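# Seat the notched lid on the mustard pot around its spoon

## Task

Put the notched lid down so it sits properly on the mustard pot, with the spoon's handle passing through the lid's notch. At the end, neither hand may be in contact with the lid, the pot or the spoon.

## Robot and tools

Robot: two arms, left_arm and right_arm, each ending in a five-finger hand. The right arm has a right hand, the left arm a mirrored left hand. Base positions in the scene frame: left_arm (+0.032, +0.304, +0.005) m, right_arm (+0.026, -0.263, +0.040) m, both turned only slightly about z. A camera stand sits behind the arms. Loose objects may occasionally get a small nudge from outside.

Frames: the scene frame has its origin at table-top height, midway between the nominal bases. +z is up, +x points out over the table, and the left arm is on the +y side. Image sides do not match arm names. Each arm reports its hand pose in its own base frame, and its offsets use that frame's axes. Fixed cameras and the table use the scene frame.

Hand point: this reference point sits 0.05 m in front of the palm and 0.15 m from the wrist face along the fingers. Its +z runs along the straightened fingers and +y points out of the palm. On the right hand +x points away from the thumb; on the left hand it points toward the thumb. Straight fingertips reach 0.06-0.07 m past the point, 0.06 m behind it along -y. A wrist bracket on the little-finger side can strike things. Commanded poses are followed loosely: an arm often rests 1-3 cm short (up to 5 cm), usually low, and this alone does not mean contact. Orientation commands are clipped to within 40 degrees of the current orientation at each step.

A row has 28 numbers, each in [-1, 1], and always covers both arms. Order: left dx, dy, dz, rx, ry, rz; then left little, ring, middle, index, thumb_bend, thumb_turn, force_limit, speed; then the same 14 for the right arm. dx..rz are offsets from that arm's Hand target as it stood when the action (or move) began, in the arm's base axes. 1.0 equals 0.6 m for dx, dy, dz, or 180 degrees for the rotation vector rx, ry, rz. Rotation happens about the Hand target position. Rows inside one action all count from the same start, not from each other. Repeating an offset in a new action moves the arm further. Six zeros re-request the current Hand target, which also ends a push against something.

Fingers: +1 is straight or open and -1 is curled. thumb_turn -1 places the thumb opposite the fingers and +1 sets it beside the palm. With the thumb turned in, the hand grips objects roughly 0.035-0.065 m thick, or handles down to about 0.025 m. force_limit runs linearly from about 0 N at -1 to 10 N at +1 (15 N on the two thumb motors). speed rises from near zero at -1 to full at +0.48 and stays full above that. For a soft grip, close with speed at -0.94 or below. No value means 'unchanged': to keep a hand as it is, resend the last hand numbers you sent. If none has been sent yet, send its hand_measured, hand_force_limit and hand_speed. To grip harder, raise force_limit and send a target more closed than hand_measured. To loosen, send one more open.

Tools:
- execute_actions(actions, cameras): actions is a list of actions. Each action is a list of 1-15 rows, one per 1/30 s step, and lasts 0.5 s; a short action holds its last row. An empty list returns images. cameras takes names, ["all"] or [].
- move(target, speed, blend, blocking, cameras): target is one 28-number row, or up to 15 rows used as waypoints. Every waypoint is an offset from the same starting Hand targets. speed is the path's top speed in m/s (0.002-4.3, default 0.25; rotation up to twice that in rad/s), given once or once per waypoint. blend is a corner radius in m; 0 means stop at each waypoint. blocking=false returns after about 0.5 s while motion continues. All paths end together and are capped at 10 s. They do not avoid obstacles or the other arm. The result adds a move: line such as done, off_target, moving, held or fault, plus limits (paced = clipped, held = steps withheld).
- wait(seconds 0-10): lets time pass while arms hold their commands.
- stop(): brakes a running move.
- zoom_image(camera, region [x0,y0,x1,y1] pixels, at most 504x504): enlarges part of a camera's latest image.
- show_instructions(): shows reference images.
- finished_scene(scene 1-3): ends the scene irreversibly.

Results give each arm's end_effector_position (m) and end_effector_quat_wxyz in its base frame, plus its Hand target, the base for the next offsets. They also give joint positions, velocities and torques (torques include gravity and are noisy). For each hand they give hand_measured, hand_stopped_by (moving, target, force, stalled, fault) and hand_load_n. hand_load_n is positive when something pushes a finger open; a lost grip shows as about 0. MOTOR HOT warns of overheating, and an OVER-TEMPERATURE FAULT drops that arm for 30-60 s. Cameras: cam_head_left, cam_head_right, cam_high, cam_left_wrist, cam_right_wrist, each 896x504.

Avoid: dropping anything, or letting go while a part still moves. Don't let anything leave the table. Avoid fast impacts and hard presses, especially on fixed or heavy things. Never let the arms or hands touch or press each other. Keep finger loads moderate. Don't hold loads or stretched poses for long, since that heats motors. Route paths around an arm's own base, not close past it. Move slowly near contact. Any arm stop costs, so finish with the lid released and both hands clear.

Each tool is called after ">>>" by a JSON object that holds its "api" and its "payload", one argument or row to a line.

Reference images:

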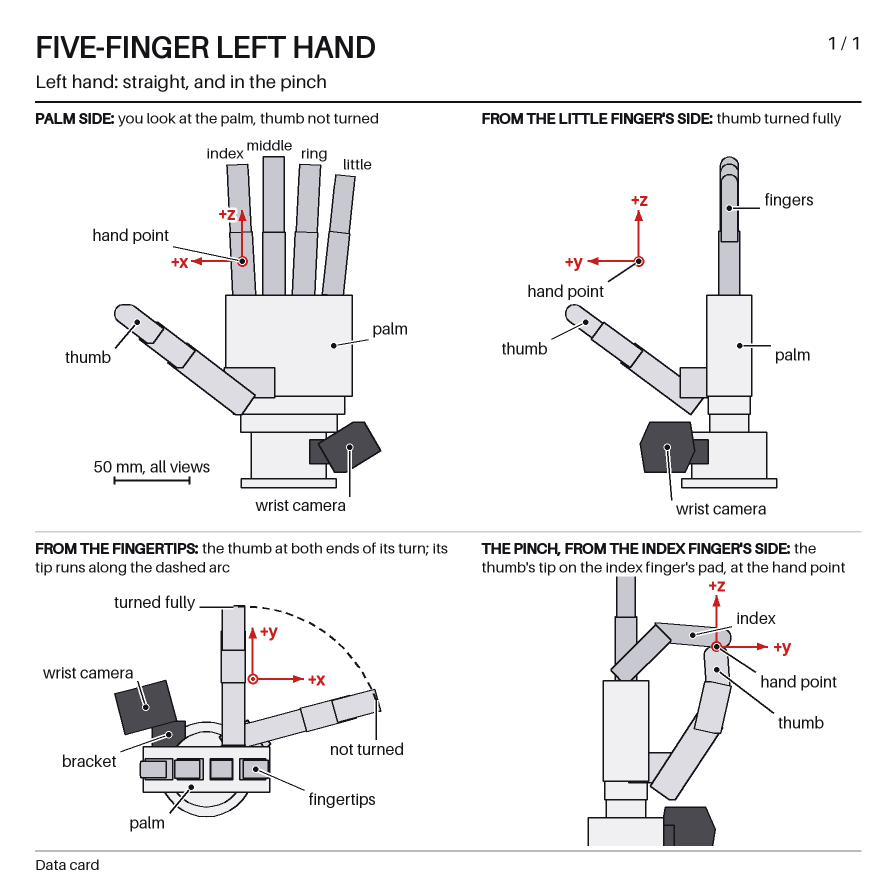

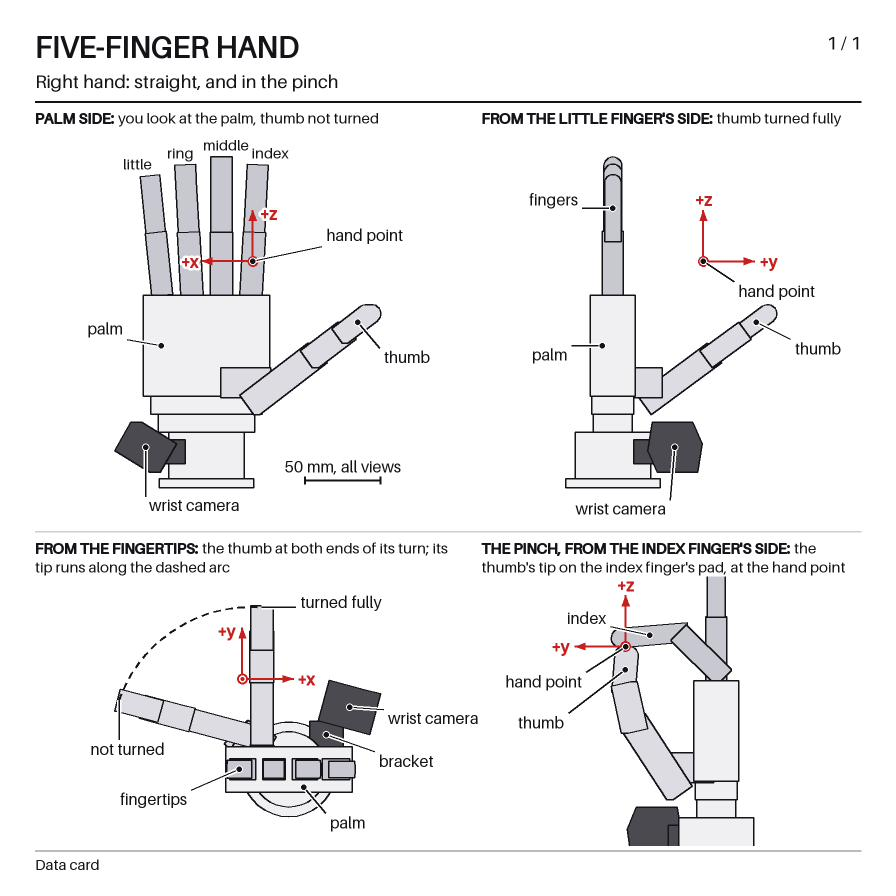

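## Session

>>> {"api": "execute_actions", "payload": {
  "actions": [],
  "cameras": ["all"]
}}

Scene clock: 0.00 s.
left_arm: end_effector_position=(+0.1805, +0.2770, +0.2449) hand_measured=(+1.000, +1.000, +1.000, +1.000, +1.000, +1.000) hand_load_n=(+0.0, +0.0, +0.0, +0.0, +0.0, +0.0) hand_stopped_by=(target, target, target, target, target, target) hand_force_limit=0.00 hand_speed=-0.80 end_effector_quat_wxyz=(-0.045, +0.816, -0.075, +0.572) | right_arm: end_effector_position=(+0.5520, +0.2386, +0.1624) hand_measured=(+1.000, +1.000, +1.000, +1.000, +1.000, +1.000) hand_load_n=(+0.0, +0.0, +0.0, +0.5, +0.0, +0.0) hand_stopped_by=(target, target, target, target, target, target) hand_force_limit=0.00 hand_speed=-0.80 end_effector_quat_wxyz=(-0.299, +0.806, +0.373, +0.348)
Joint positions: left_arm=[1.595 1.337 0.936 -1.275 1.219 0.28] | right_arm=[0.3 1.518 1.126 -0.426 -0.654 -1.871]
Joint velocities: within noise
Joint torques (N m): no reading
Heat: left arm: hottest elbow 36 °C; right arm: hottest elbow 38 °C.
Hand target: left_arm +0.1804, +0.2826, +0.2499; -0.052, +0.816, -0.080, +0.571 | right_arm +0.5585, +0.2405, +0.1675; -0.298, +0.804, +0.374, +0.353
camera_calibration:
cam_left_wrist: T_world_to_cam=[[0.130906, 0.908349, 0.397197, -0.377104], [-0.185149, -0.371196, 0.909909, -0.0823657], [0.973953, -0.192653, 0.119588, -0.0423457], [0, 0, 0, 1]] pos_world=[0.075358, 0.30381, 0.229794]
cam_right_wrist: T_world_to_cam=[[0.904756, -0.424244, 0.037862, -0.40901], [-0.364332, -0.816893, -0.447155, 0.473806], [0.220632, 0.390772, -0.893655, 0.0426116], [0, 0, 0, 1]] pos_world=[0.533275, 0.196877, 0.26543]

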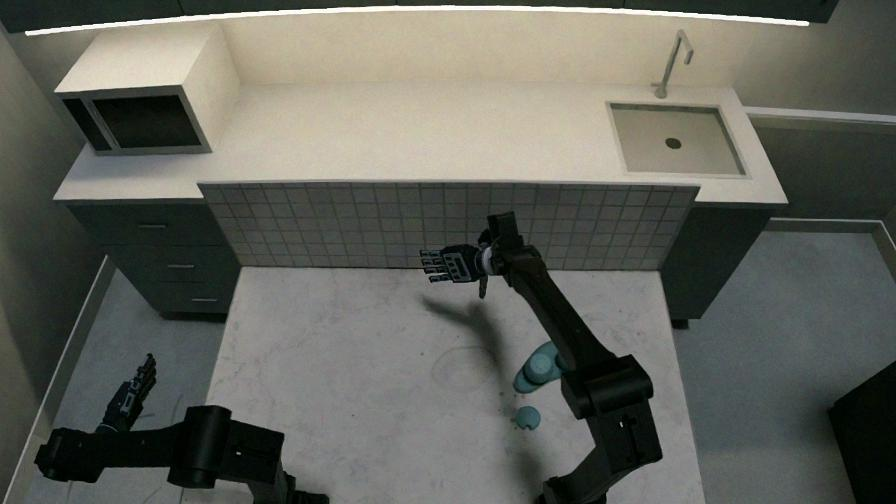

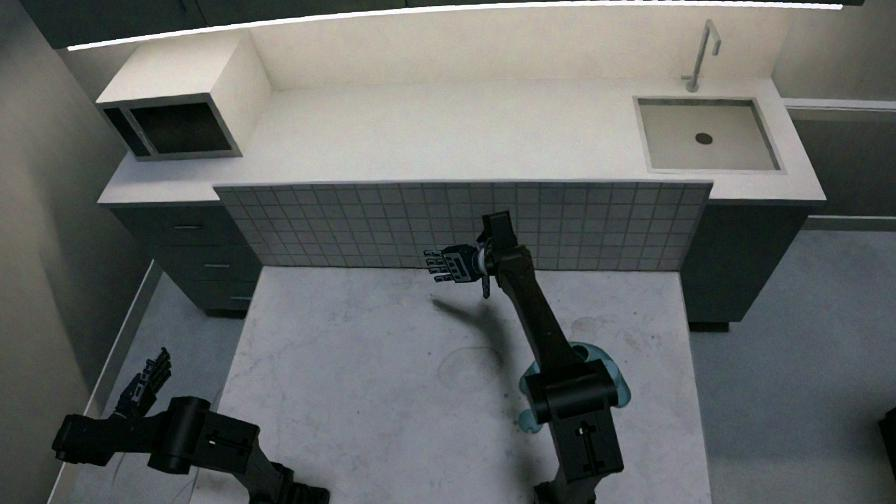

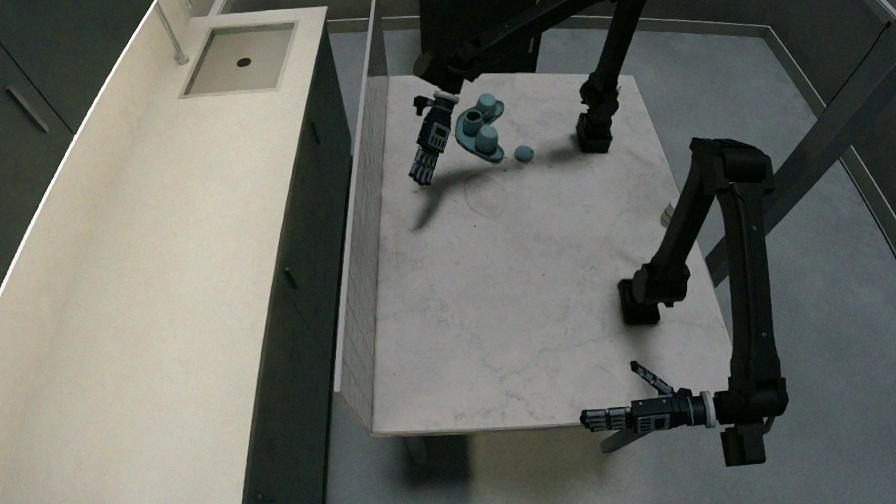

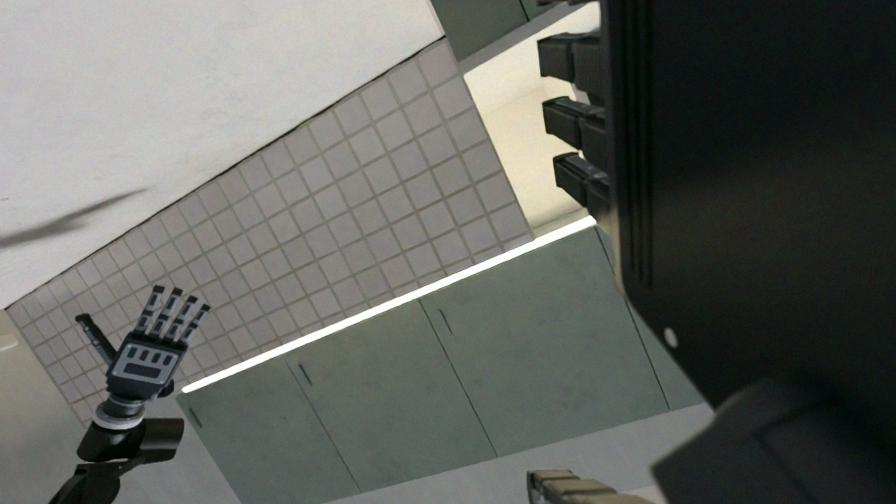

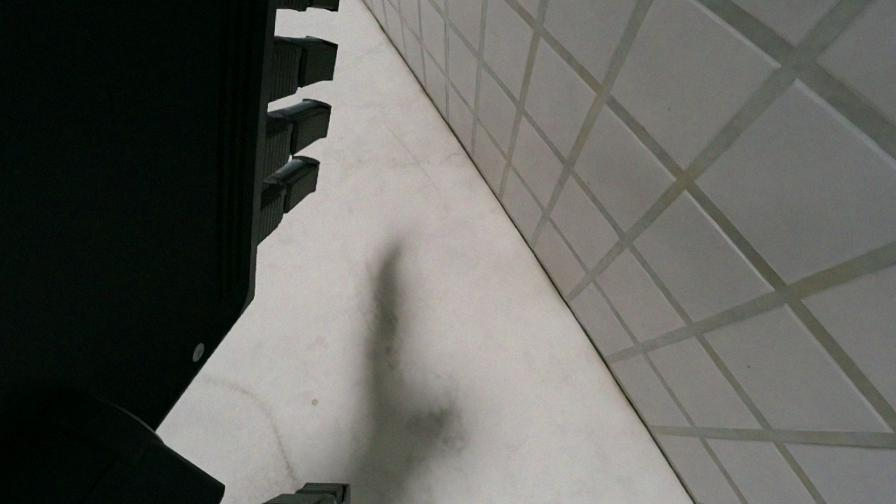

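>>> {"api": "zoom_image", "payload": {
  "camera": "cam_high",
  "region": [440, 80, 550, 180]
}}

>>> {"api": "zoom_image", "payload": {
  "camera": "cam_head_right",
  "region": [500, 330, 640, 450]
}}

>>> {"api": "zoom_image", "payload": {
  "camera": "cam_head_left",
  "region": [490, 330, 610, 450]
}}

Scaled by 4.582 from the camera's 896x504 image, which has a finer 1280x720 frame.

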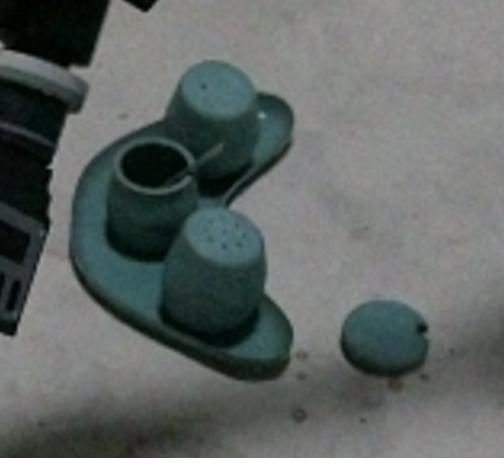

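Scaled by 3.600 from the camera's 896x504 image, which has a finer 1280x720 frame.

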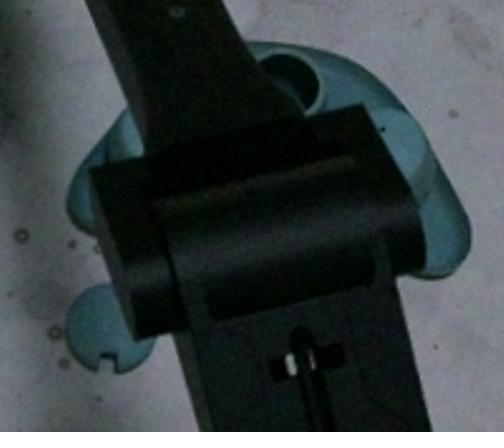

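Scaled by 4.200 from the camera's 896x504 image, which has a finer 1280x720 frame.

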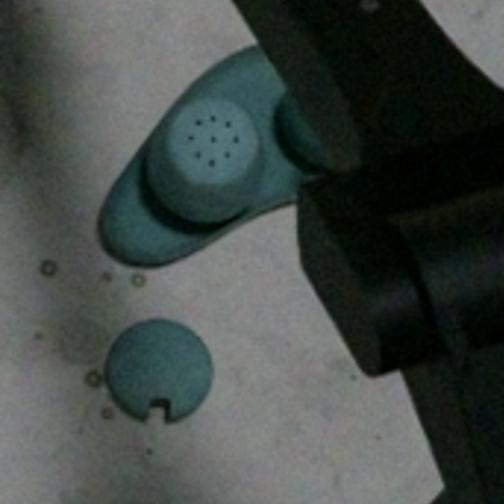

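>>> {"api": "move", "payload": {
  "target": [
    [0,0,0,0,0,0,1,1,1,1,1,1,0,-0.8,-0.0975,-0.067,0.221,0.0463,0.0771,-0.0696,-1,-1,0.4,0.4,1,-1,-0.45,-0.3],
    [0,0,0,0,0,0,1,1,1,1,1,1,0,-0.8,-0.381,-0.2008,0.154,0.0925,0.1542,-0.1391,-1,-1,0.4,0.4,1,-1,-0.45,-0.3],
    [0,0,0,0,0,0,1,1,1,1,1,1,0,-0.8,-0.5297,-0.2915,0.004,0.1388,0.2313,-0.2087,-1,-1,0.4,0.4,1,-1,-0.45,-0.3]
  ],
  "speed": 0.25,
  "blend": 0.03,
  "cameras": ["cam_head_left","cam_head_right","cam_right_wrist"]
}}

Scene clock: 109.47 s.
left_arm: end_effector_position=(+0.1805, +0.2770, +0.2449) hand_measured=(+1.000, +1.000, +1.000, +1.000, +1.000, +1.000) hand_load_n=(+0.0, +0.0, +0.0, +0.0, +0.0, -0.5) hand_stopped_by=(target, target, target, target, target, target) hand_force_limit=0.00 hand_speed=-0.80 end_effector_quat_wxyz=(-0.045, +0.816, -0.075, +0.572) | right_arm: end_effector_position=(+0.2443, +0.0683, +0.1735) hand_measured=(-1.000, -1.000, +0.400, +0.400, +1.000, -1.000) hand_load_n=(+0.0, +0.0, +0.0, +0.0, +0.0, +0.0) hand_stopped_by=(target, target, target, target, target, target) hand_force_limit=-0.45 hand_speed=-0.30 end_effector_quat_wxyz=(-0.443, +0.869, -0.100, +0.198)
Joint positions: left_arm=[1.595 1.337 0.936 -1.275 1.219 0.28] | right_arm=[-0.252 0.726 0.641 -1.067 -0.953 -1.376]
Joint torques (N m): left_arm=[-0.09 -8.29 9.28 0.55 0.82 -0.01] | right_arm=[-1.14 -0.79 7.9 0.44 -0.56 -0.01]
Heat: left arm: hottest elbow 47 °C; right arm: hottest elbow 43 °C.
Hand target: left_arm +0.1804, +0.2826, +0.2499; -0.052, +0.816, -0.080, +0.571 | right_arm +0.2408, +0.0656, +0.1698; -0.442, +0.869, -0.106, +0.196
Off the commanded pose: left_arm 0.008 m, 1 deg | right_arm 0.006 m, 1 deg.
move: done
camera_calibration:
cam_right_wrist: T_world_to_cam=[[0.255707, -0.685695, -0.681495, 0.0980929], [-0.9666, -0.19392, -0.167567, 0.283718], [-0.0172553, 0.701582, -0.71238, 0.192361], [0, 0, 0, 1]] pos_world=[0.252478, -0.0126762, 0.251426]
Images, in order (width x height): cam_head_left 896x504, cam_head_right 896x504, cam_right_wrist 896x504.

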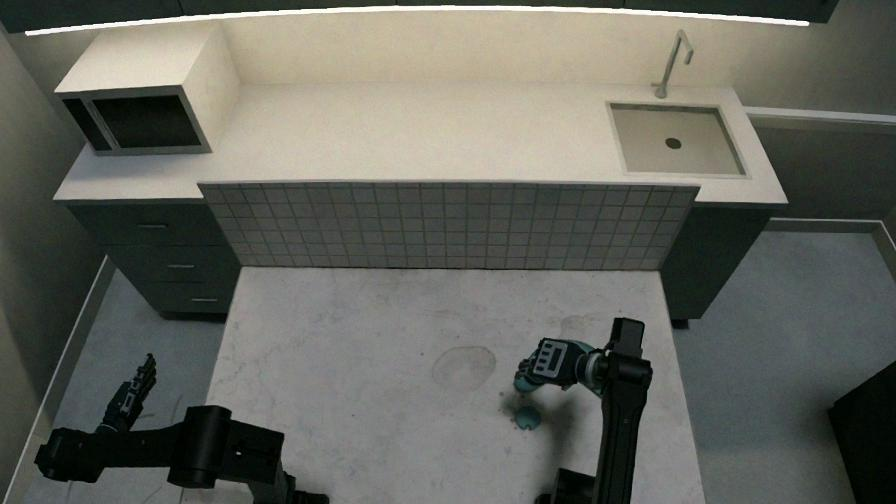

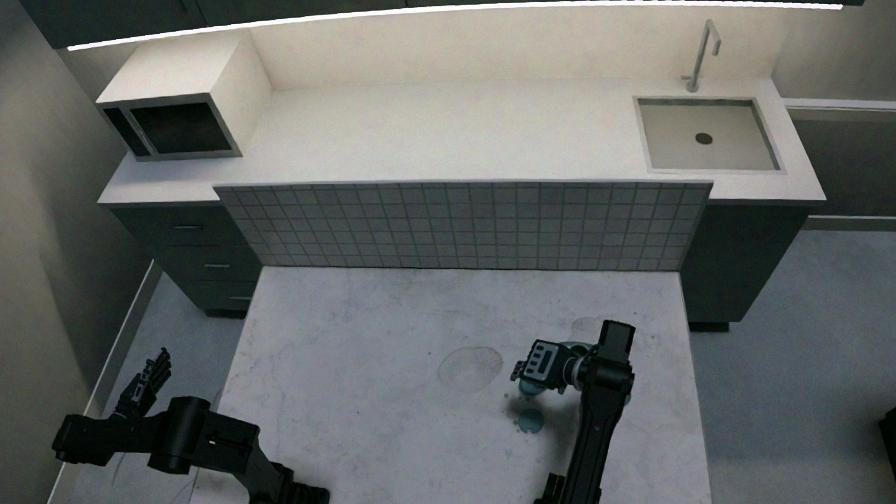

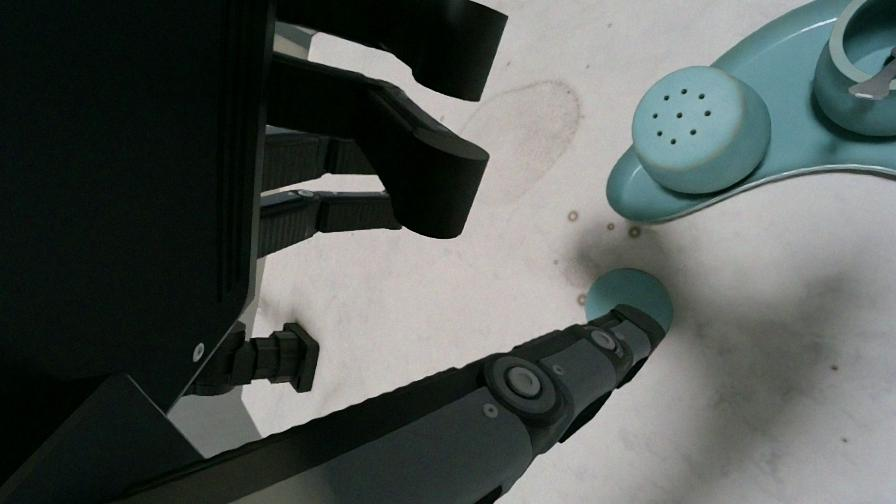

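>>> {"api": "move", "payload": {
  "target": [
    [0.2827,-0.3043,0.0835,0.0459,0.0824,-0.1235,1,1,1,1,1,1,0,-0.8,0,0,0,0,0,0,-1,-1,0.4,0.4,1,-1,-0.45,-0.3],
    [0.4327,-0.8043,0.05,0.0917,0.1648,-0.2471,1,1,1,1,1,1,0,-0.8,0,0,0,0,0,0,-1,-1,0.4,0.4,1,-1,-0.45,-0.3]
  ],
  "speed": 0.3,
  "blend": 0.04,
  "cameras": ["cam_left_wrist"]
}}

>>> {"api": "move", "payload": {
  "target": [
    [-0.0025,-0.3167,-0.133,0.0459,0.0824,-0.1235,1,1,1,1,1,1,0,-0.8,0,0,0,0,0,0,-1,-1,0.4,0.4,1,-1,-0.45,-0.3]
  ],
  "speed": 0.25,
  "cameras": ["cam_left_wrist","cam_head_left"]
}}

Scene clock: 153.80 s.
left_arm: end_effector_position=(+0.4237, -0.1932, +0.2589) hand_measured=(+1.000, +1.000, +1.000, +1.000, +1.000, +1.000) hand_load_n=(+0.0, +0.0, +0.0, +0.0, +0.0, +0.0) hand_stopped_by=(target, target, target, target, target, target) hand_force_limit=0.00 hand_speed=-0.80 end_effector_quat_wxyz=(+0.077, +0.828, -0.469, +0.296) | right_arm: end_effector_position=(+0.2443, +0.0683, +0.1735) hand_measured=(-1.000, -1.000, +0.400, +0.400, +1.000, -1.000) hand_load_n=(+0.0, +0.0, +0.0, +0.0, +0.0, +0.0) hand_stopped_by=(target, target, target, target, target, target) hand_force_limit=-0.45 hand_speed=-0.30 end_effector_quat_wxyz=(-0.443, +0.869, -0.099, +0.198)
Joint positions: left_arm=[-0.152 1.251 1.148 -0.939 0.344 -0.787] | right_arm=[-0.252 0.726 0.641 -1.067 -0.953 -1.377]
Joint torques (N m): left_arm=[-0.85 -7.18 14.46 1.25 0.26 -0.17] | right_arm=[-1.08 -1.32 8.01 0.27 -0.59 0.06]
Heat: left arm: hottest elbow 48 °C; right arm: hottest elbow 43 °C.
Hand target: left_arm +0.4400, -0.2000, +0.2800; +0.074, +0.825, -0.467, +0.310 | right_arm +0.2407, +0.0656, +0.1698; -0.442, +0.869, -0.106, +0.196
Off the commanded pose: left_arm 0.027 m, 2 deg | right_arm 0.006 m, 1 deg.
move: off_target (left_arm)
camera_calibration:
cam_left_wrist: T_world_to_cam=[[0.882947, 0.353589, 0.308834, -0.390395], [-0.0697795, -0.551685, 0.831129, -0.287871], [0.464257, -0.755393, -0.462435, -0.113495], [0, 0, 0, 1]] pos_world=[0.377302, -0.106508, 0.307341]
Images, in order (width x height): cam_left_wrist 896x504.

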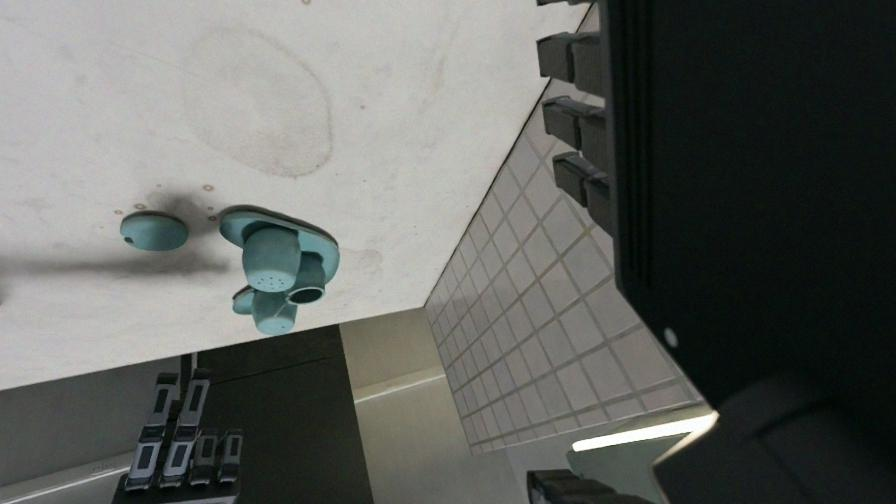

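Scene clock: 155.67 s.
left_arm: end_effector_position=(+0.4259, -0.3809, +0.1885) hand_measured=(+1.000, +1.000, +1.000, +1.000, +1.000, +1.000) hand_load_n=(+0.0, +0.0, +0.0, +0.0, +0.0, +0.0) hand_stopped_by=(target, target, target, target, target, target) hand_force_limit=0.00 hand_speed=-0.80 end_effector_quat_wxyz=(+0.135, +0.764, -0.616, +0.135) | right_arm: end_effector_position=(+0.2443, +0.0683, +0.1735) hand_measured=(-1.000, -1.000, +0.400, +0.400, +1.000, -1.000) hand_load_n=(+0.0, +0.0, +0.0, +0.0, +0.0, +0.0) hand_stopped_by=(target, target, target, target, target, target) hand_force_limit=-0.45 hand_speed=-0.30 end_effector_quat_wxyz=(-0.443, +0.869, -0.099, +0.198)
Joint positions: left_arm=[-0.518 1.729 1.553 -1.162 0.308 -0.768] | right_arm=[-0.252 0.726 0.641 -1.067 -0.953 -1.377]
Joint torques (N m): left_arm=[0.09 -13.51 13.56 0.66 0.35 0.15] | right_arm=[-1.14 -0.15 7.91 0.53 -0.54 0.03]
Heat: left arm: hottest elbow 48 °C; right arm: hottest elbow 43 °C.
Hand target: left_arm +0.4385, -0.3898, +0.2000; +0.132, +0.756, -0.624, +0.147 | right_arm +0.2407, +0.0656, +0.1698; -0.442, +0.869, -0.106, +0.196
Off the commanded pose: left_arm 0.019 m, 2 deg | right_arm 0.006 m, 1 deg.
move: off_target (left_arm)
camera_calibration:
cam_left_wrist: T_world_to_cam=[[0.996546, -0.0235957, 0.0796141, -0.453018], [-0.0764901, -0.634001, 0.76954, -0.349711], [0.0323175, -0.772972, -0.633616, -0.0793481], [0, 0, 0, 1]] pos_world=[0.427268, -0.29374, 0.254907]
Images, in order (width x height): cam_head_left 896x504, cam_left_wrist 896x504.

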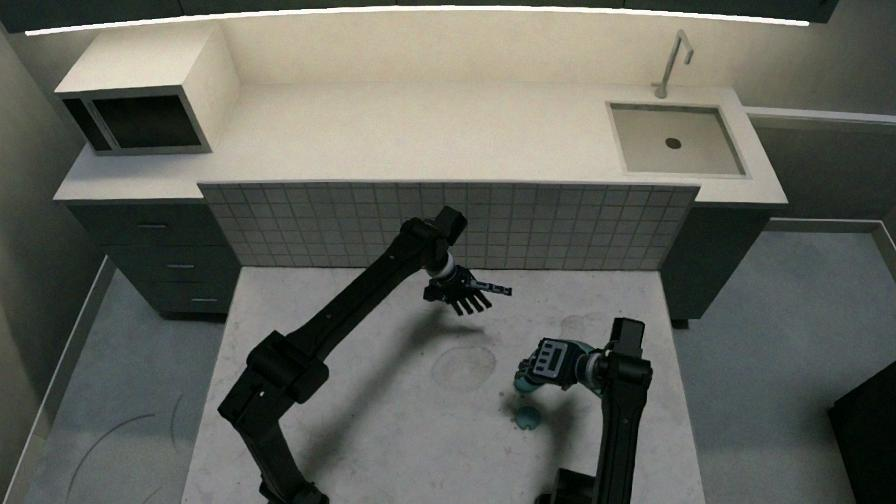

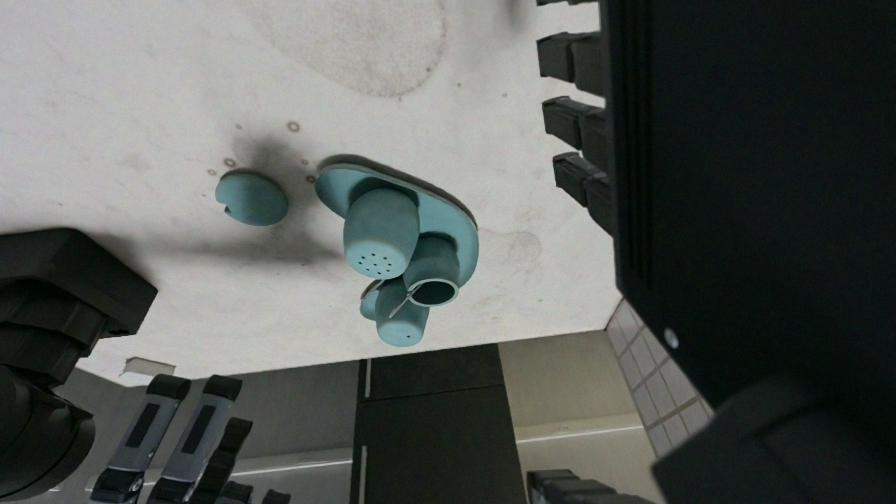

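>>> {"api": "zoom_image", "payload": {
  "camera": "cam_left_wrist",
  "region": [380, 260, 480, 350]
}}

>>> {"api": "zoom_image", "payload": {
  "camera": "cam_left_wrist",
  "region": [205, 155, 305, 245]
}}

Scaled by 5.040 from the camera's 896x504 image, which has a finer 1280x720 frame.

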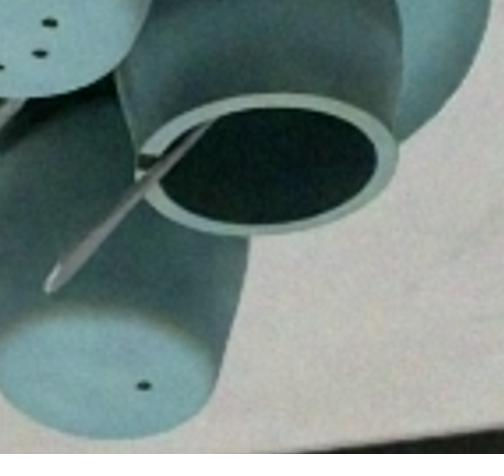

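Scaled by 5.040 from the camera's 896x504 image, which has a finer 1280x720 frame.

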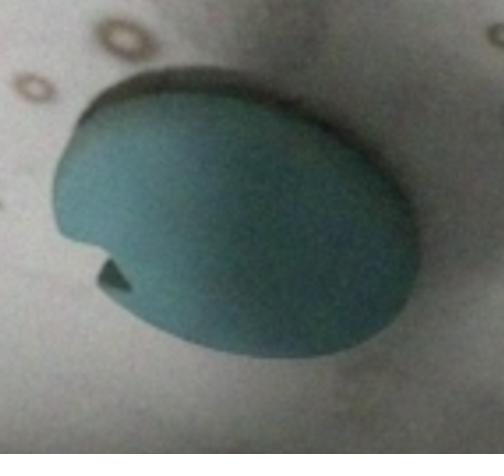

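>>> {"api": "move", "payload": {
  "target": [0,0,0,0,0,0,1,1,1,1,1,1,0,-0.8,-0.0102,0.0135,-0.22,0,0,0.0356,-1,-1,0.4,0.4,1,-1,-0.45,-0.3],
  "speed": 0.15,
  "cameras": ["cam_right_wrist","cam_left_wrist"]
}}

Scene clock: 214.27 s.
left_arm: end_effector_position=(+0.4259, -0.3809, +0.1885) hand_measured=(+1.000, +1.000, +1.000, +1.000, +1.000, +1.000) hand_load_n=(+0.0, +0.0, +0.0, +0.0, +0.0, +0.0) hand_stopped_by=(target, target, target, target, target, target) hand_force_limit=0.00 hand_speed=-0.80 end_effector_quat_wxyz=(+0.135, +0.764, -0.616, +0.135) | right_arm: end_effector_position=(+0.2384, +0.0714, +0.0446) hand_measured=(-1.000, -1.000, +0.400, +0.400, +1.000, -1.000) hand_load_n=(+0.0, +0.0, +0.0, +0.0, +0.0, +0.0) hand_stopped_by=(target, target, target, target, target, target) hand_force_limit=-0.45 hand_speed=-0.30 end_effector_quat_wxyz=(-0.451, +0.873, -0.057, +0.178)
Joint positions: left_arm=[-0.518 1.729 1.553 -1.162 0.308 -0.767] | right_arm=[-0.252 0.942 0.386 -0.724 -0.985 -1.537]
Joint torques (N m): left_arm=[-0.5 -13.45 13.6 0.66 0.35 0.17] | right_arm=[0.91 0.62 6.6 0.99 -0.62 0.08]
Heat: left arm: hottest elbow 58 °C; right arm: hottest elbow 43 °C.
Hand target: left_arm +0.4385, -0.3898, +0.2001; +0.132, +0.756, -0.624, +0.147 | right_arm +0.2347, +0.0736, +0.0379; -0.453, +0.873, -0.057, +0.171
Off the commanded pose: left_arm 0.019 m, 2 deg | right_arm 0.008 m, 1 deg.
move: off_target (left_arm)
camera_calibration:
cam_left_wrist: T_world_to_cam=[[0.996522, -0.0240016, 0.079795, -0.453172], [-0.0768877, -0.633978, 0.76952, -0.34953], [0.0321185, -0.772979, -0.633619, -0.0792648], [0, 0, 0, 1]] pos_world=[0.427268, -0.293741, 0.254908]
cam_right_wrist: T_world_to_cam=[[0.322888, -0.659991, -0.678348, -0.00423784], [-0.942886, -0.28635, -0.170205, 0.257947], [-0.0819118, 0.694562, -0.714755, 0.114301], [0, 0, 0, 1]] pos_world=[0.253945, -0.00832284, 0.122726]
Images, in order (width x height): cam_left_wrist 896x504, cam_right_wrist 896x504.

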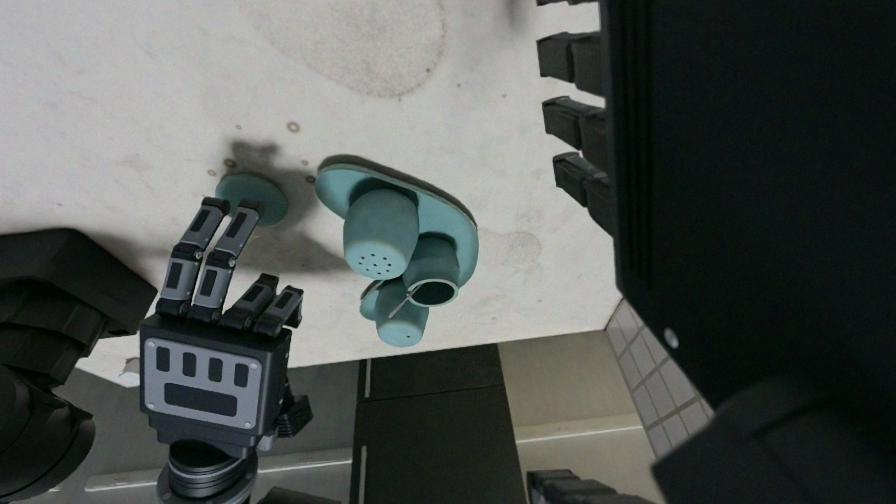

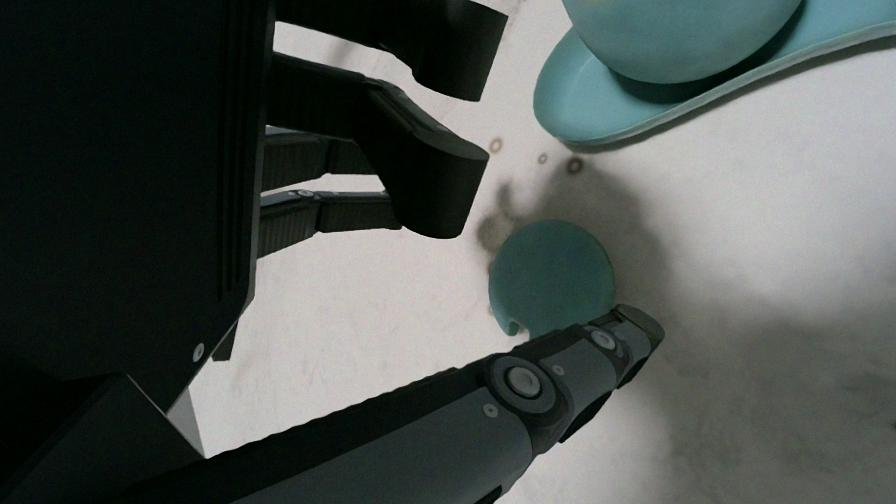

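>>> {"api": "zoom_image", "payload": {
  "camera": "cam_right_wrist",
  "region": [470, 200, 630, 350]
}}

Scaled by 3.150 from the camera's 896x504 image, which has a finer 1280x720 frame.

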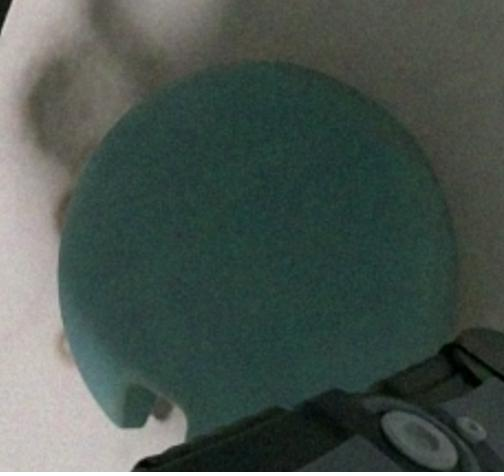

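>>> {"api": "move", "payload": {
  "target": [0,0,0,0,0,0,1,1,1,1,1,1,0,-0.8,-0.0092,0.0055,-0.065,0,0,0,-1,-1,0.4,0.4,1,-1,-0.45,-0.3],
  "speed": 0.08,
  "cameras": ["cam_right_wrist","cam_left_wrist"]
}}

Scene clock: 240.23 s.
left_arm: end_effector_position=(+0.4259, -0.3809, +0.1885) hand_measured=(+1.000, +1.000, +1.000, +1.000, +1.000, +1.000) hand_load_n=(+0.0, +0.0, +0.0, +0.0, +0.0, +0.0) hand_stopped_by=(target, target, target, target, target, target) hand_force_limit=0.00 hand_speed=-0.80 end_effector_quat_wxyz=(+0.135, +0.764, -0.616, +0.135) | right_arm: end_effector_position=(+0.2347, +0.0724, +0.0051) hand_measured=(-1.000, -1.000, +0.400, +0.400, +1.000, -1.000) hand_load_n=(+0.0, +0.0, +0.0, +0.0, +0.0, +0.0) hand_stopped_by=(target, target, target, target, target, target) hand_force_limit=-0.45 hand_speed=-0.30 end_effector_quat_wxyz=(-0.450, +0.872, -0.056, +0.181)
Joint positions: left_arm=[-0.518 1.729 1.553 -1.162 0.308 -0.767] | right_arm=[-0.252 1.042 0.305 -0.532 -0.985 -1.532]
Joint torques (N m): left_arm=[-0.5 -13.45 13.59 0.64 0.35 0.17] | right_arm=[1.67 -0.26 5.38 1.29 -0.52 0.18]
Heat: left arm: hottest elbow 60 °C; right arm: hottest elbow 41 °C.
Hand target: left_arm +0.4385, -0.3898, +0.2001; +0.132, +0.756, -0.624, +0.147 | right_arm +0.2290, +0.0770, -0.0012; -0.453, +0.873, -0.057, +0.171
Off the commanded pose: left_arm 0.019 m, 2 deg | right_arm 0.009 m, 1 deg.
move: off_target (left_arm)
camera_calibration:
cam_left_wrist: T_world_to_cam=[[0.996522, -0.0240016, 0.079795, -0.453172], [-0.0768877, -0.633978, 0.76952, -0.34953], [0.0321185, -0.772979, -0.633619, -0.0792648], [0, 0, 0, 1]] pos_world=[0.427268, -0.293741, 0.254908]
cam_right_wrist: T_world_to_cam=[[0.326163, -0.661493, -0.675311, -0.0298317], [-0.942342, -0.284119, -0.176828, 0.247854], [-0.0748982, 0.694048, -0.716022, 0.0834354], [0, 0, 0, 1]] pos_world=[0.249542, -0.00722155, 0.0834235]
Images, in order (width x height): cam_left_wrist 896x504, cam_right_wrist 896x504.

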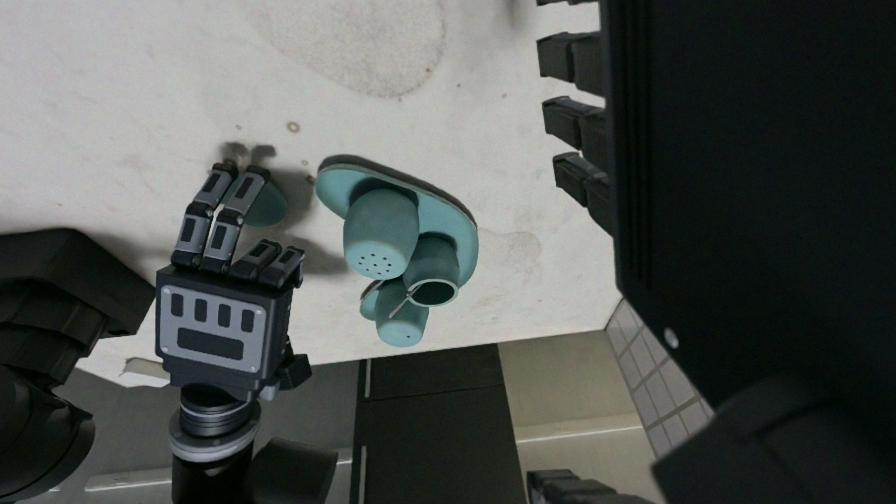

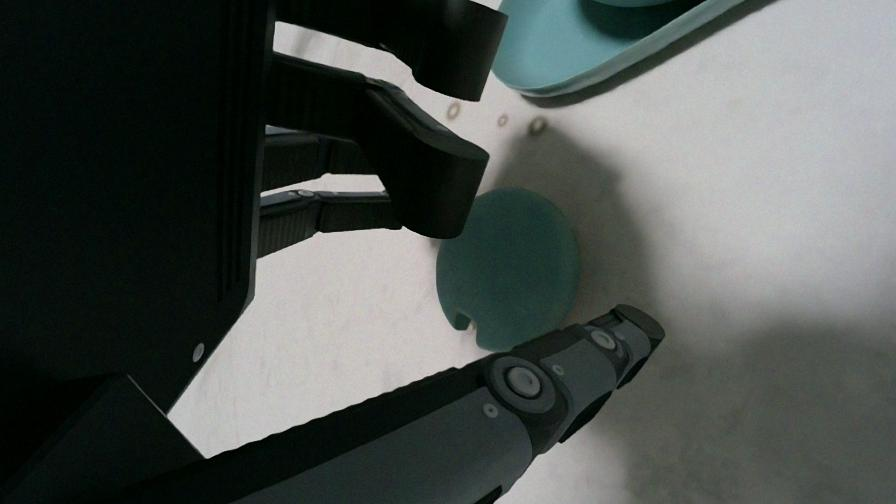

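>>> {"api": "move", "payload": {
  "target": [0,0,0,0,0,0,1,1,1,1,1,1,0,-0.8,-0.0038,0.0062,-0.0215,0,0,0,-1,-1,0.4,0.4,1,-1,-0.45,-0.3],
  "speed": 0.05,
  "cameras": ["cam_right_wrist"]
}}

Scene clock: 251.77 s.
left_arm: end_effector_position=(+0.4259, -0.3809, +0.1885) hand_measured=(+1.000, +1.000, +1.000, +1.000, +1.000, +1.000) hand_load_n=(+0.0, -0.5, +0.0, +0.0, +0.0, +0.0) hand_stopped_by=(target, target, target, target, target, target) hand_force_limit=0.00 hand_speed=-0.80 end_effector_quat_wxyz=(+0.135, +0.764, -0.616, +0.135) | right_arm: end_effector_position=(+0.2327, +0.0759, -0.0080) hand_measured=(-1.000, -1.000, +0.400, +0.400, +1.000, -1.000) hand_load_n=(+0.0, +0.0, +0.0, +0.0, +0.0, +0.0) hand_stopped_by=(target, target, target, target, target, target) hand_force_limit=-0.45 hand_speed=-0.30 end_effector_quat_wxyz=(-0.451, +0.872, -0.057, +0.182)
Joint positions: left_arm=[-0.518 1.729 1.553 -1.162 0.308 -0.767] | right_arm=[-0.238 1.079 0.275 -0.443 -0.98 -1.505]
Joint torques (N m): left_arm=[-0.5 -13.45 13.59 0.65 0.35 0.17] | right_arm=[1.67 0.03 5.3 1.18 -0.45 0.19]
Heat: left arm: hottest elbow 61 °C; right arm: hottest elbow 41 °C.
Hand target: left_arm +0.4385, -0.3898, +0.2001; +0.132, +0.756, -0.624, +0.147 | right_arm +0.2267, +0.0807, -0.0141; -0.452, +0.873, -0.057, +0.171
Off the commanded pose: left_arm 0.019 m, 2 deg | right_arm 0.010 m, 1 deg.
move: off_target (left_arm)
camera_calibration:
cam_right_wrist: T_world_to_cam=[[0.325217, -0.661393, -0.675864, -0.0354707], [-0.942716, -0.282915, -0.176766, 0.244617], [-0.0743004, 0.694635, -0.715515, 0.0713565], [0, 0, 0, 1]] pos_world=[0.247442, -0.00382111, 0.0703231]
Images, in order (width x height): cam_right_wrist 896x504.

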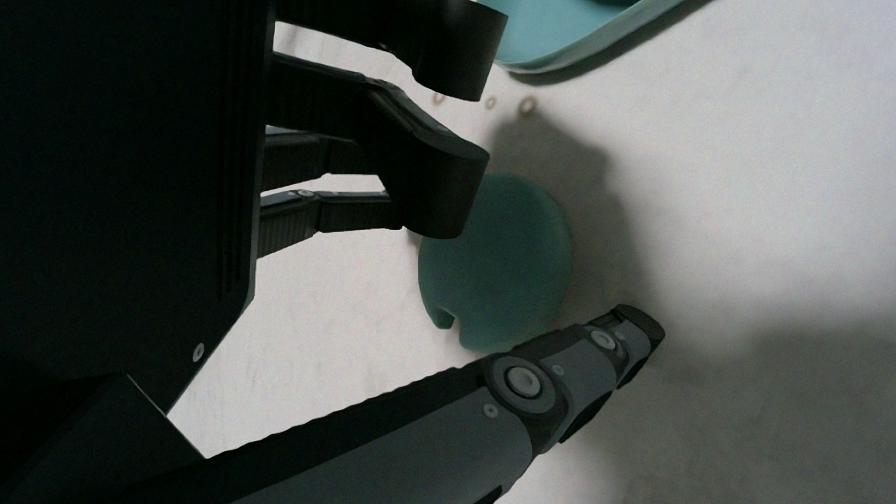

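>>> {"api": "move", "payload": {
  "target": [
    [0,0,0,0,0,0,1,1,1,1,1,1,0,-0.8,0,0,0.002,0,0,0,-1,-1,0.15,0.15,1,-1,-0.45,-0.6],
    [0,0,0,0,0,0,1,1,1,1,1,1,0,-0.8,0,0,0.002,0,0,0,-1,-1,0.15,0.15,0.6,-1,-0.45,-0.9]
  ],
  "speed": 0.05,
  "cameras": ["cam_right_wrist"]
}}

Scene clock: 260.23 s.
left_arm: end_effector_position=(+0.4259, -0.3809, +0.1885) hand_measured=(+1.000, +1.000, +1.000, +1.000, +1.000, +1.000) hand_load_n=(+0.0, +0.0, +0.0, +0.0, +0.0, +0.0) hand_stopped_by=(target, target, target, target, target, target) hand_force_limit=0.00 hand_speed=-0.80 end_effector_quat_wxyz=(+0.135, +0.764, -0.616, +0.135) | right_arm: end_effector_position=(+0.2327, +0.0760, -0.0081) hand_measured=(-1.000, -1.000, +0.150, +0.150, +0.784, -1.000) hand_load_n=(+0.0, +0.0, +1.5, +2.5, +4.0, +0.5) hand_stopped_by=(target, target, target, target, force, target) hand_force_limit=-0.45 hand_speed=-0.90 end_effector_quat_wxyz=(-0.451, +0.872, -0.057, +0.181)
Joint positions: left_arm=[-0.518 1.729 1.553 -1.162 0.308 -0.767] | right_arm=[-0.237 1.079 0.275 -0.443 -0.98 -1.503]
Joint torques (N m): left_arm=[-0.5 -13.45 13.59 0.65 0.35 0.17] | right_arm=[1.03 -0.73 5.44 0.85 -0.5 0.21]
Heat: left arm: hottest elbow 61 °C; right arm: hottest elbow 41 °C.
Hand target: left_arm +0.4385, -0.3898, +0.2001; +0.132, +0.756, -0.624, +0.147 | right_arm +0.2268, +0.0807, -0.0129; -0.452, +0.873, -0.057, +0.171
Off the commanded pose: left_arm 0.019 m, 2 deg | right_arm 0.009 m, 1 deg.
move: off_target (left_arm)
camera_calibration:
cam_right_wrist: T_world_to_cam=[[0.32406, -0.661554, -0.676262, -0.0351579], [-0.943066, -0.282501, -0.175554, 0.244631], [-0.0749066, 0.69465, -0.715437, 0.0713604], [0, 0, 0, 1]] pos_world=[0.247441, -0.0037209, 0.0702237]
Images, in order (width x height): cam_right_wrist 896x504.

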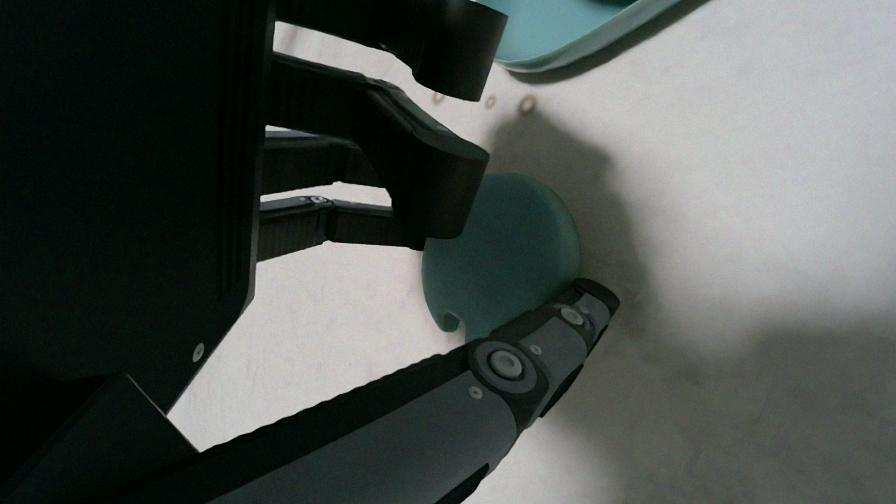

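>>> {"api": "zoom_image", "payload": {
  "camera": "cam_right_wrist",
  "region": [400, 155, 600, 355]
}}

Scaled by 2.520 from the camera's 896x504 image, which has a finer 1280x720 frame.

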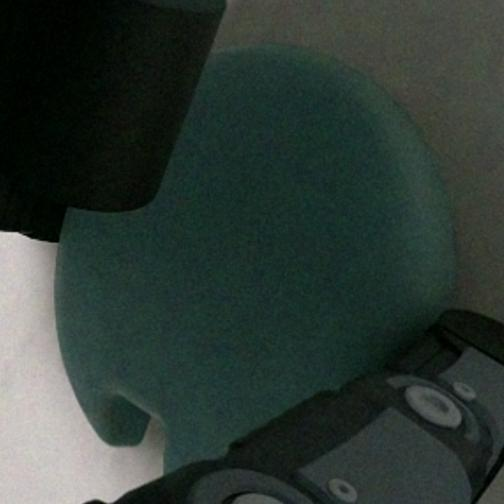

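>>> {"api": "move", "payload": {
  "target": [
    [0,0,0,0,0,0,1,1,1,1,1,1,0,-0.8,0,0,0.08,0,0,0,-1,-1,0.15,0.15,0.6,-1,-0.45,-0.9],
    [0,0,0,0,0,0,1,1,1,1,1,1,0,-0.8,0,0,0.22,0,0,0,-1,-1,0.15,0.15,0.6,-1,-0.45,-0.9],
    [0,0,0,0,0,0,1,1,1,1,1,1,0,-0.8,0.2053,-0.1512,0.263,0,0,-0.036,-1,-1,0.15,0.15,0.6,-1,-0.45,-0.9]
  ],
  "speed": [0.05,0.12,0.15],
  "blend": 0.02,
  "cameras": ["cam_right_wrist","cam_left_wrist"]
}}

>>> {"api": "zoom_image", "payload": {
  "camera": "cam_right_wrist",
  "region": [540, 60, 820, 340]
}}

>>> {"api": "zoom_image", "payload": {
  "camera": "cam_left_wrist",
  "region": [330, 230, 530, 400]
}}

Scene clock: 293.57 s.
left_arm: end_effector_position=(+0.4259, -0.3809, +0.1885) hand_measured=(+1.000, +1.000, +1.000, +1.000, +1.000, +1.000) hand_load_n=(+0.0, +0.0, +0.0, +0.0, +0.0, +0.0) hand_stopped_by=(target, target, target, target, target, target) hand_force_limit=0.00 hand_speed=-0.80 end_effector_quat_wxyz=(+0.135, +0.764, -0.616, +0.135) | right_arm: end_effector_position=(+0.3344, +0.0003, +0.1319) hand_measured=(-1.000, -1.000, +0.150, +0.150, +0.784, -1.000) hand_load_n=(+0.0, +0.0, +1.5, +3.0, +4.0, +0.0) hand_stopped_by=(target, target, target, target, force, target) hand_force_limit=-0.45 hand_speed=-0.90 end_effector_quat_wxyz=(-0.445, +0.870, -0.110, +0.183)
Joint positions: left_arm=[-0.518 1.729 1.553 -1.162 0.308 -0.767] | right_arm=[-0.394 1.174 0.795 -1.002 -0.993 -1.61]
Joint torques (N m): left_arm=[-0.5 -13.45 13.59 0.64 0.35 0.17] | right_arm=[-0.09 -3.55 11.54 0.2 -0.68 0.06]
Heat: left arm: hottest elbow 63 °C; right arm: hottest elbow 41 °C.
Hand target: left_arm +0.4385, -0.3898, +0.2001; +0.132, +0.756, -0.624, +0.147 | right_arm +0.3500, -0.0100, +0.1450; -0.442, +0.869, -0.106, +0.197
Off the commanded pose: left_arm 0.019 m, 2 deg | right_arm 0.023 m, 2 deg.
move: off_target (left_arm, right_arm)
camera_calibration:
cam_left_wrist: T_world_to_cam=[[0.996522, -0.0240016, 0.079795, -0.453172], [-0.0768877, -0.633978, 0.76952, -0.34953], [0.0321185, -0.772979, -0.633619, -0.0792648], [0, 0, 0, 1]] pos_world=[0.427268, -0.293741, 0.254908]
cam_right_wrist: T_world_to_cam=[[0.228636, -0.679951, -0.696701, 0.0110614], [-0.972756, -0.18777, -0.135973, 0.348438], [-0.0383641, 0.708808, -0.704358, 0.218003], [0, 0, 0, 1]] pos_world=[0.34478, -0.0815751, 0.208637]
Images, in order (width x height): cam_left_wrist 896x504, cam_right_wrist 896x504.

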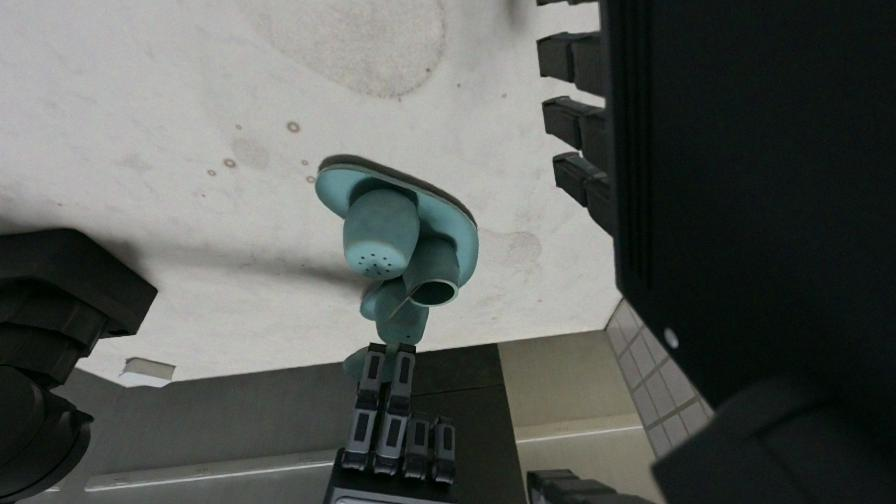

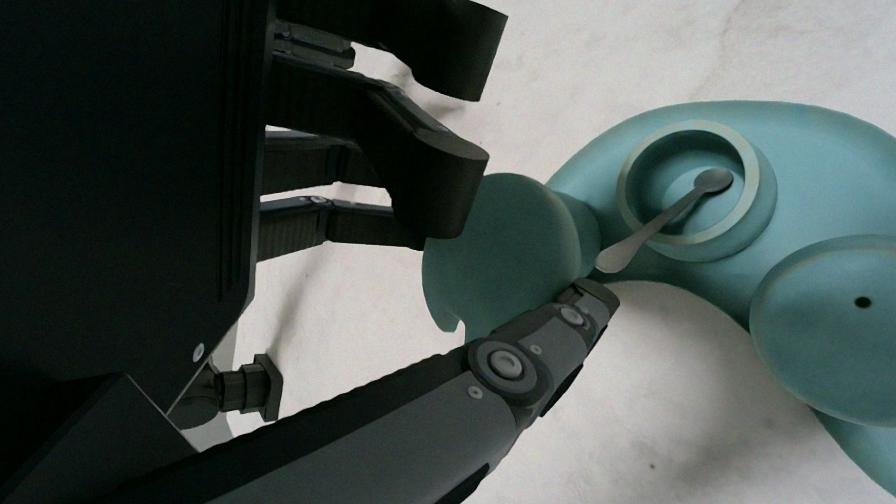

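Scaled by 1.800 from the camera's 896x504 image, which has a finer 1280x720 frame.

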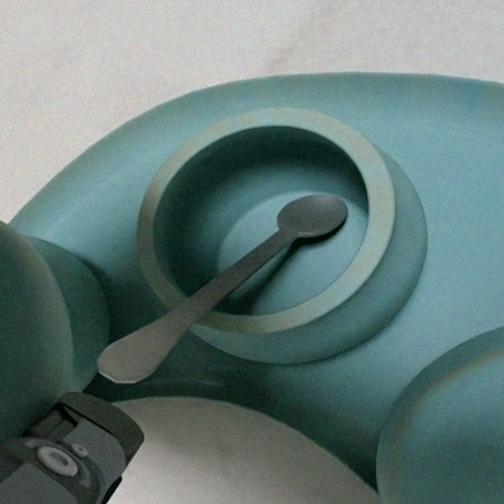

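Scaled by 2.520 from the camera's 896x504 image, which has a finer 1280x720 frame.

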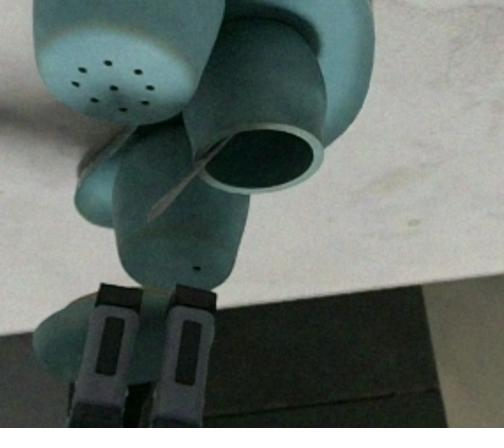

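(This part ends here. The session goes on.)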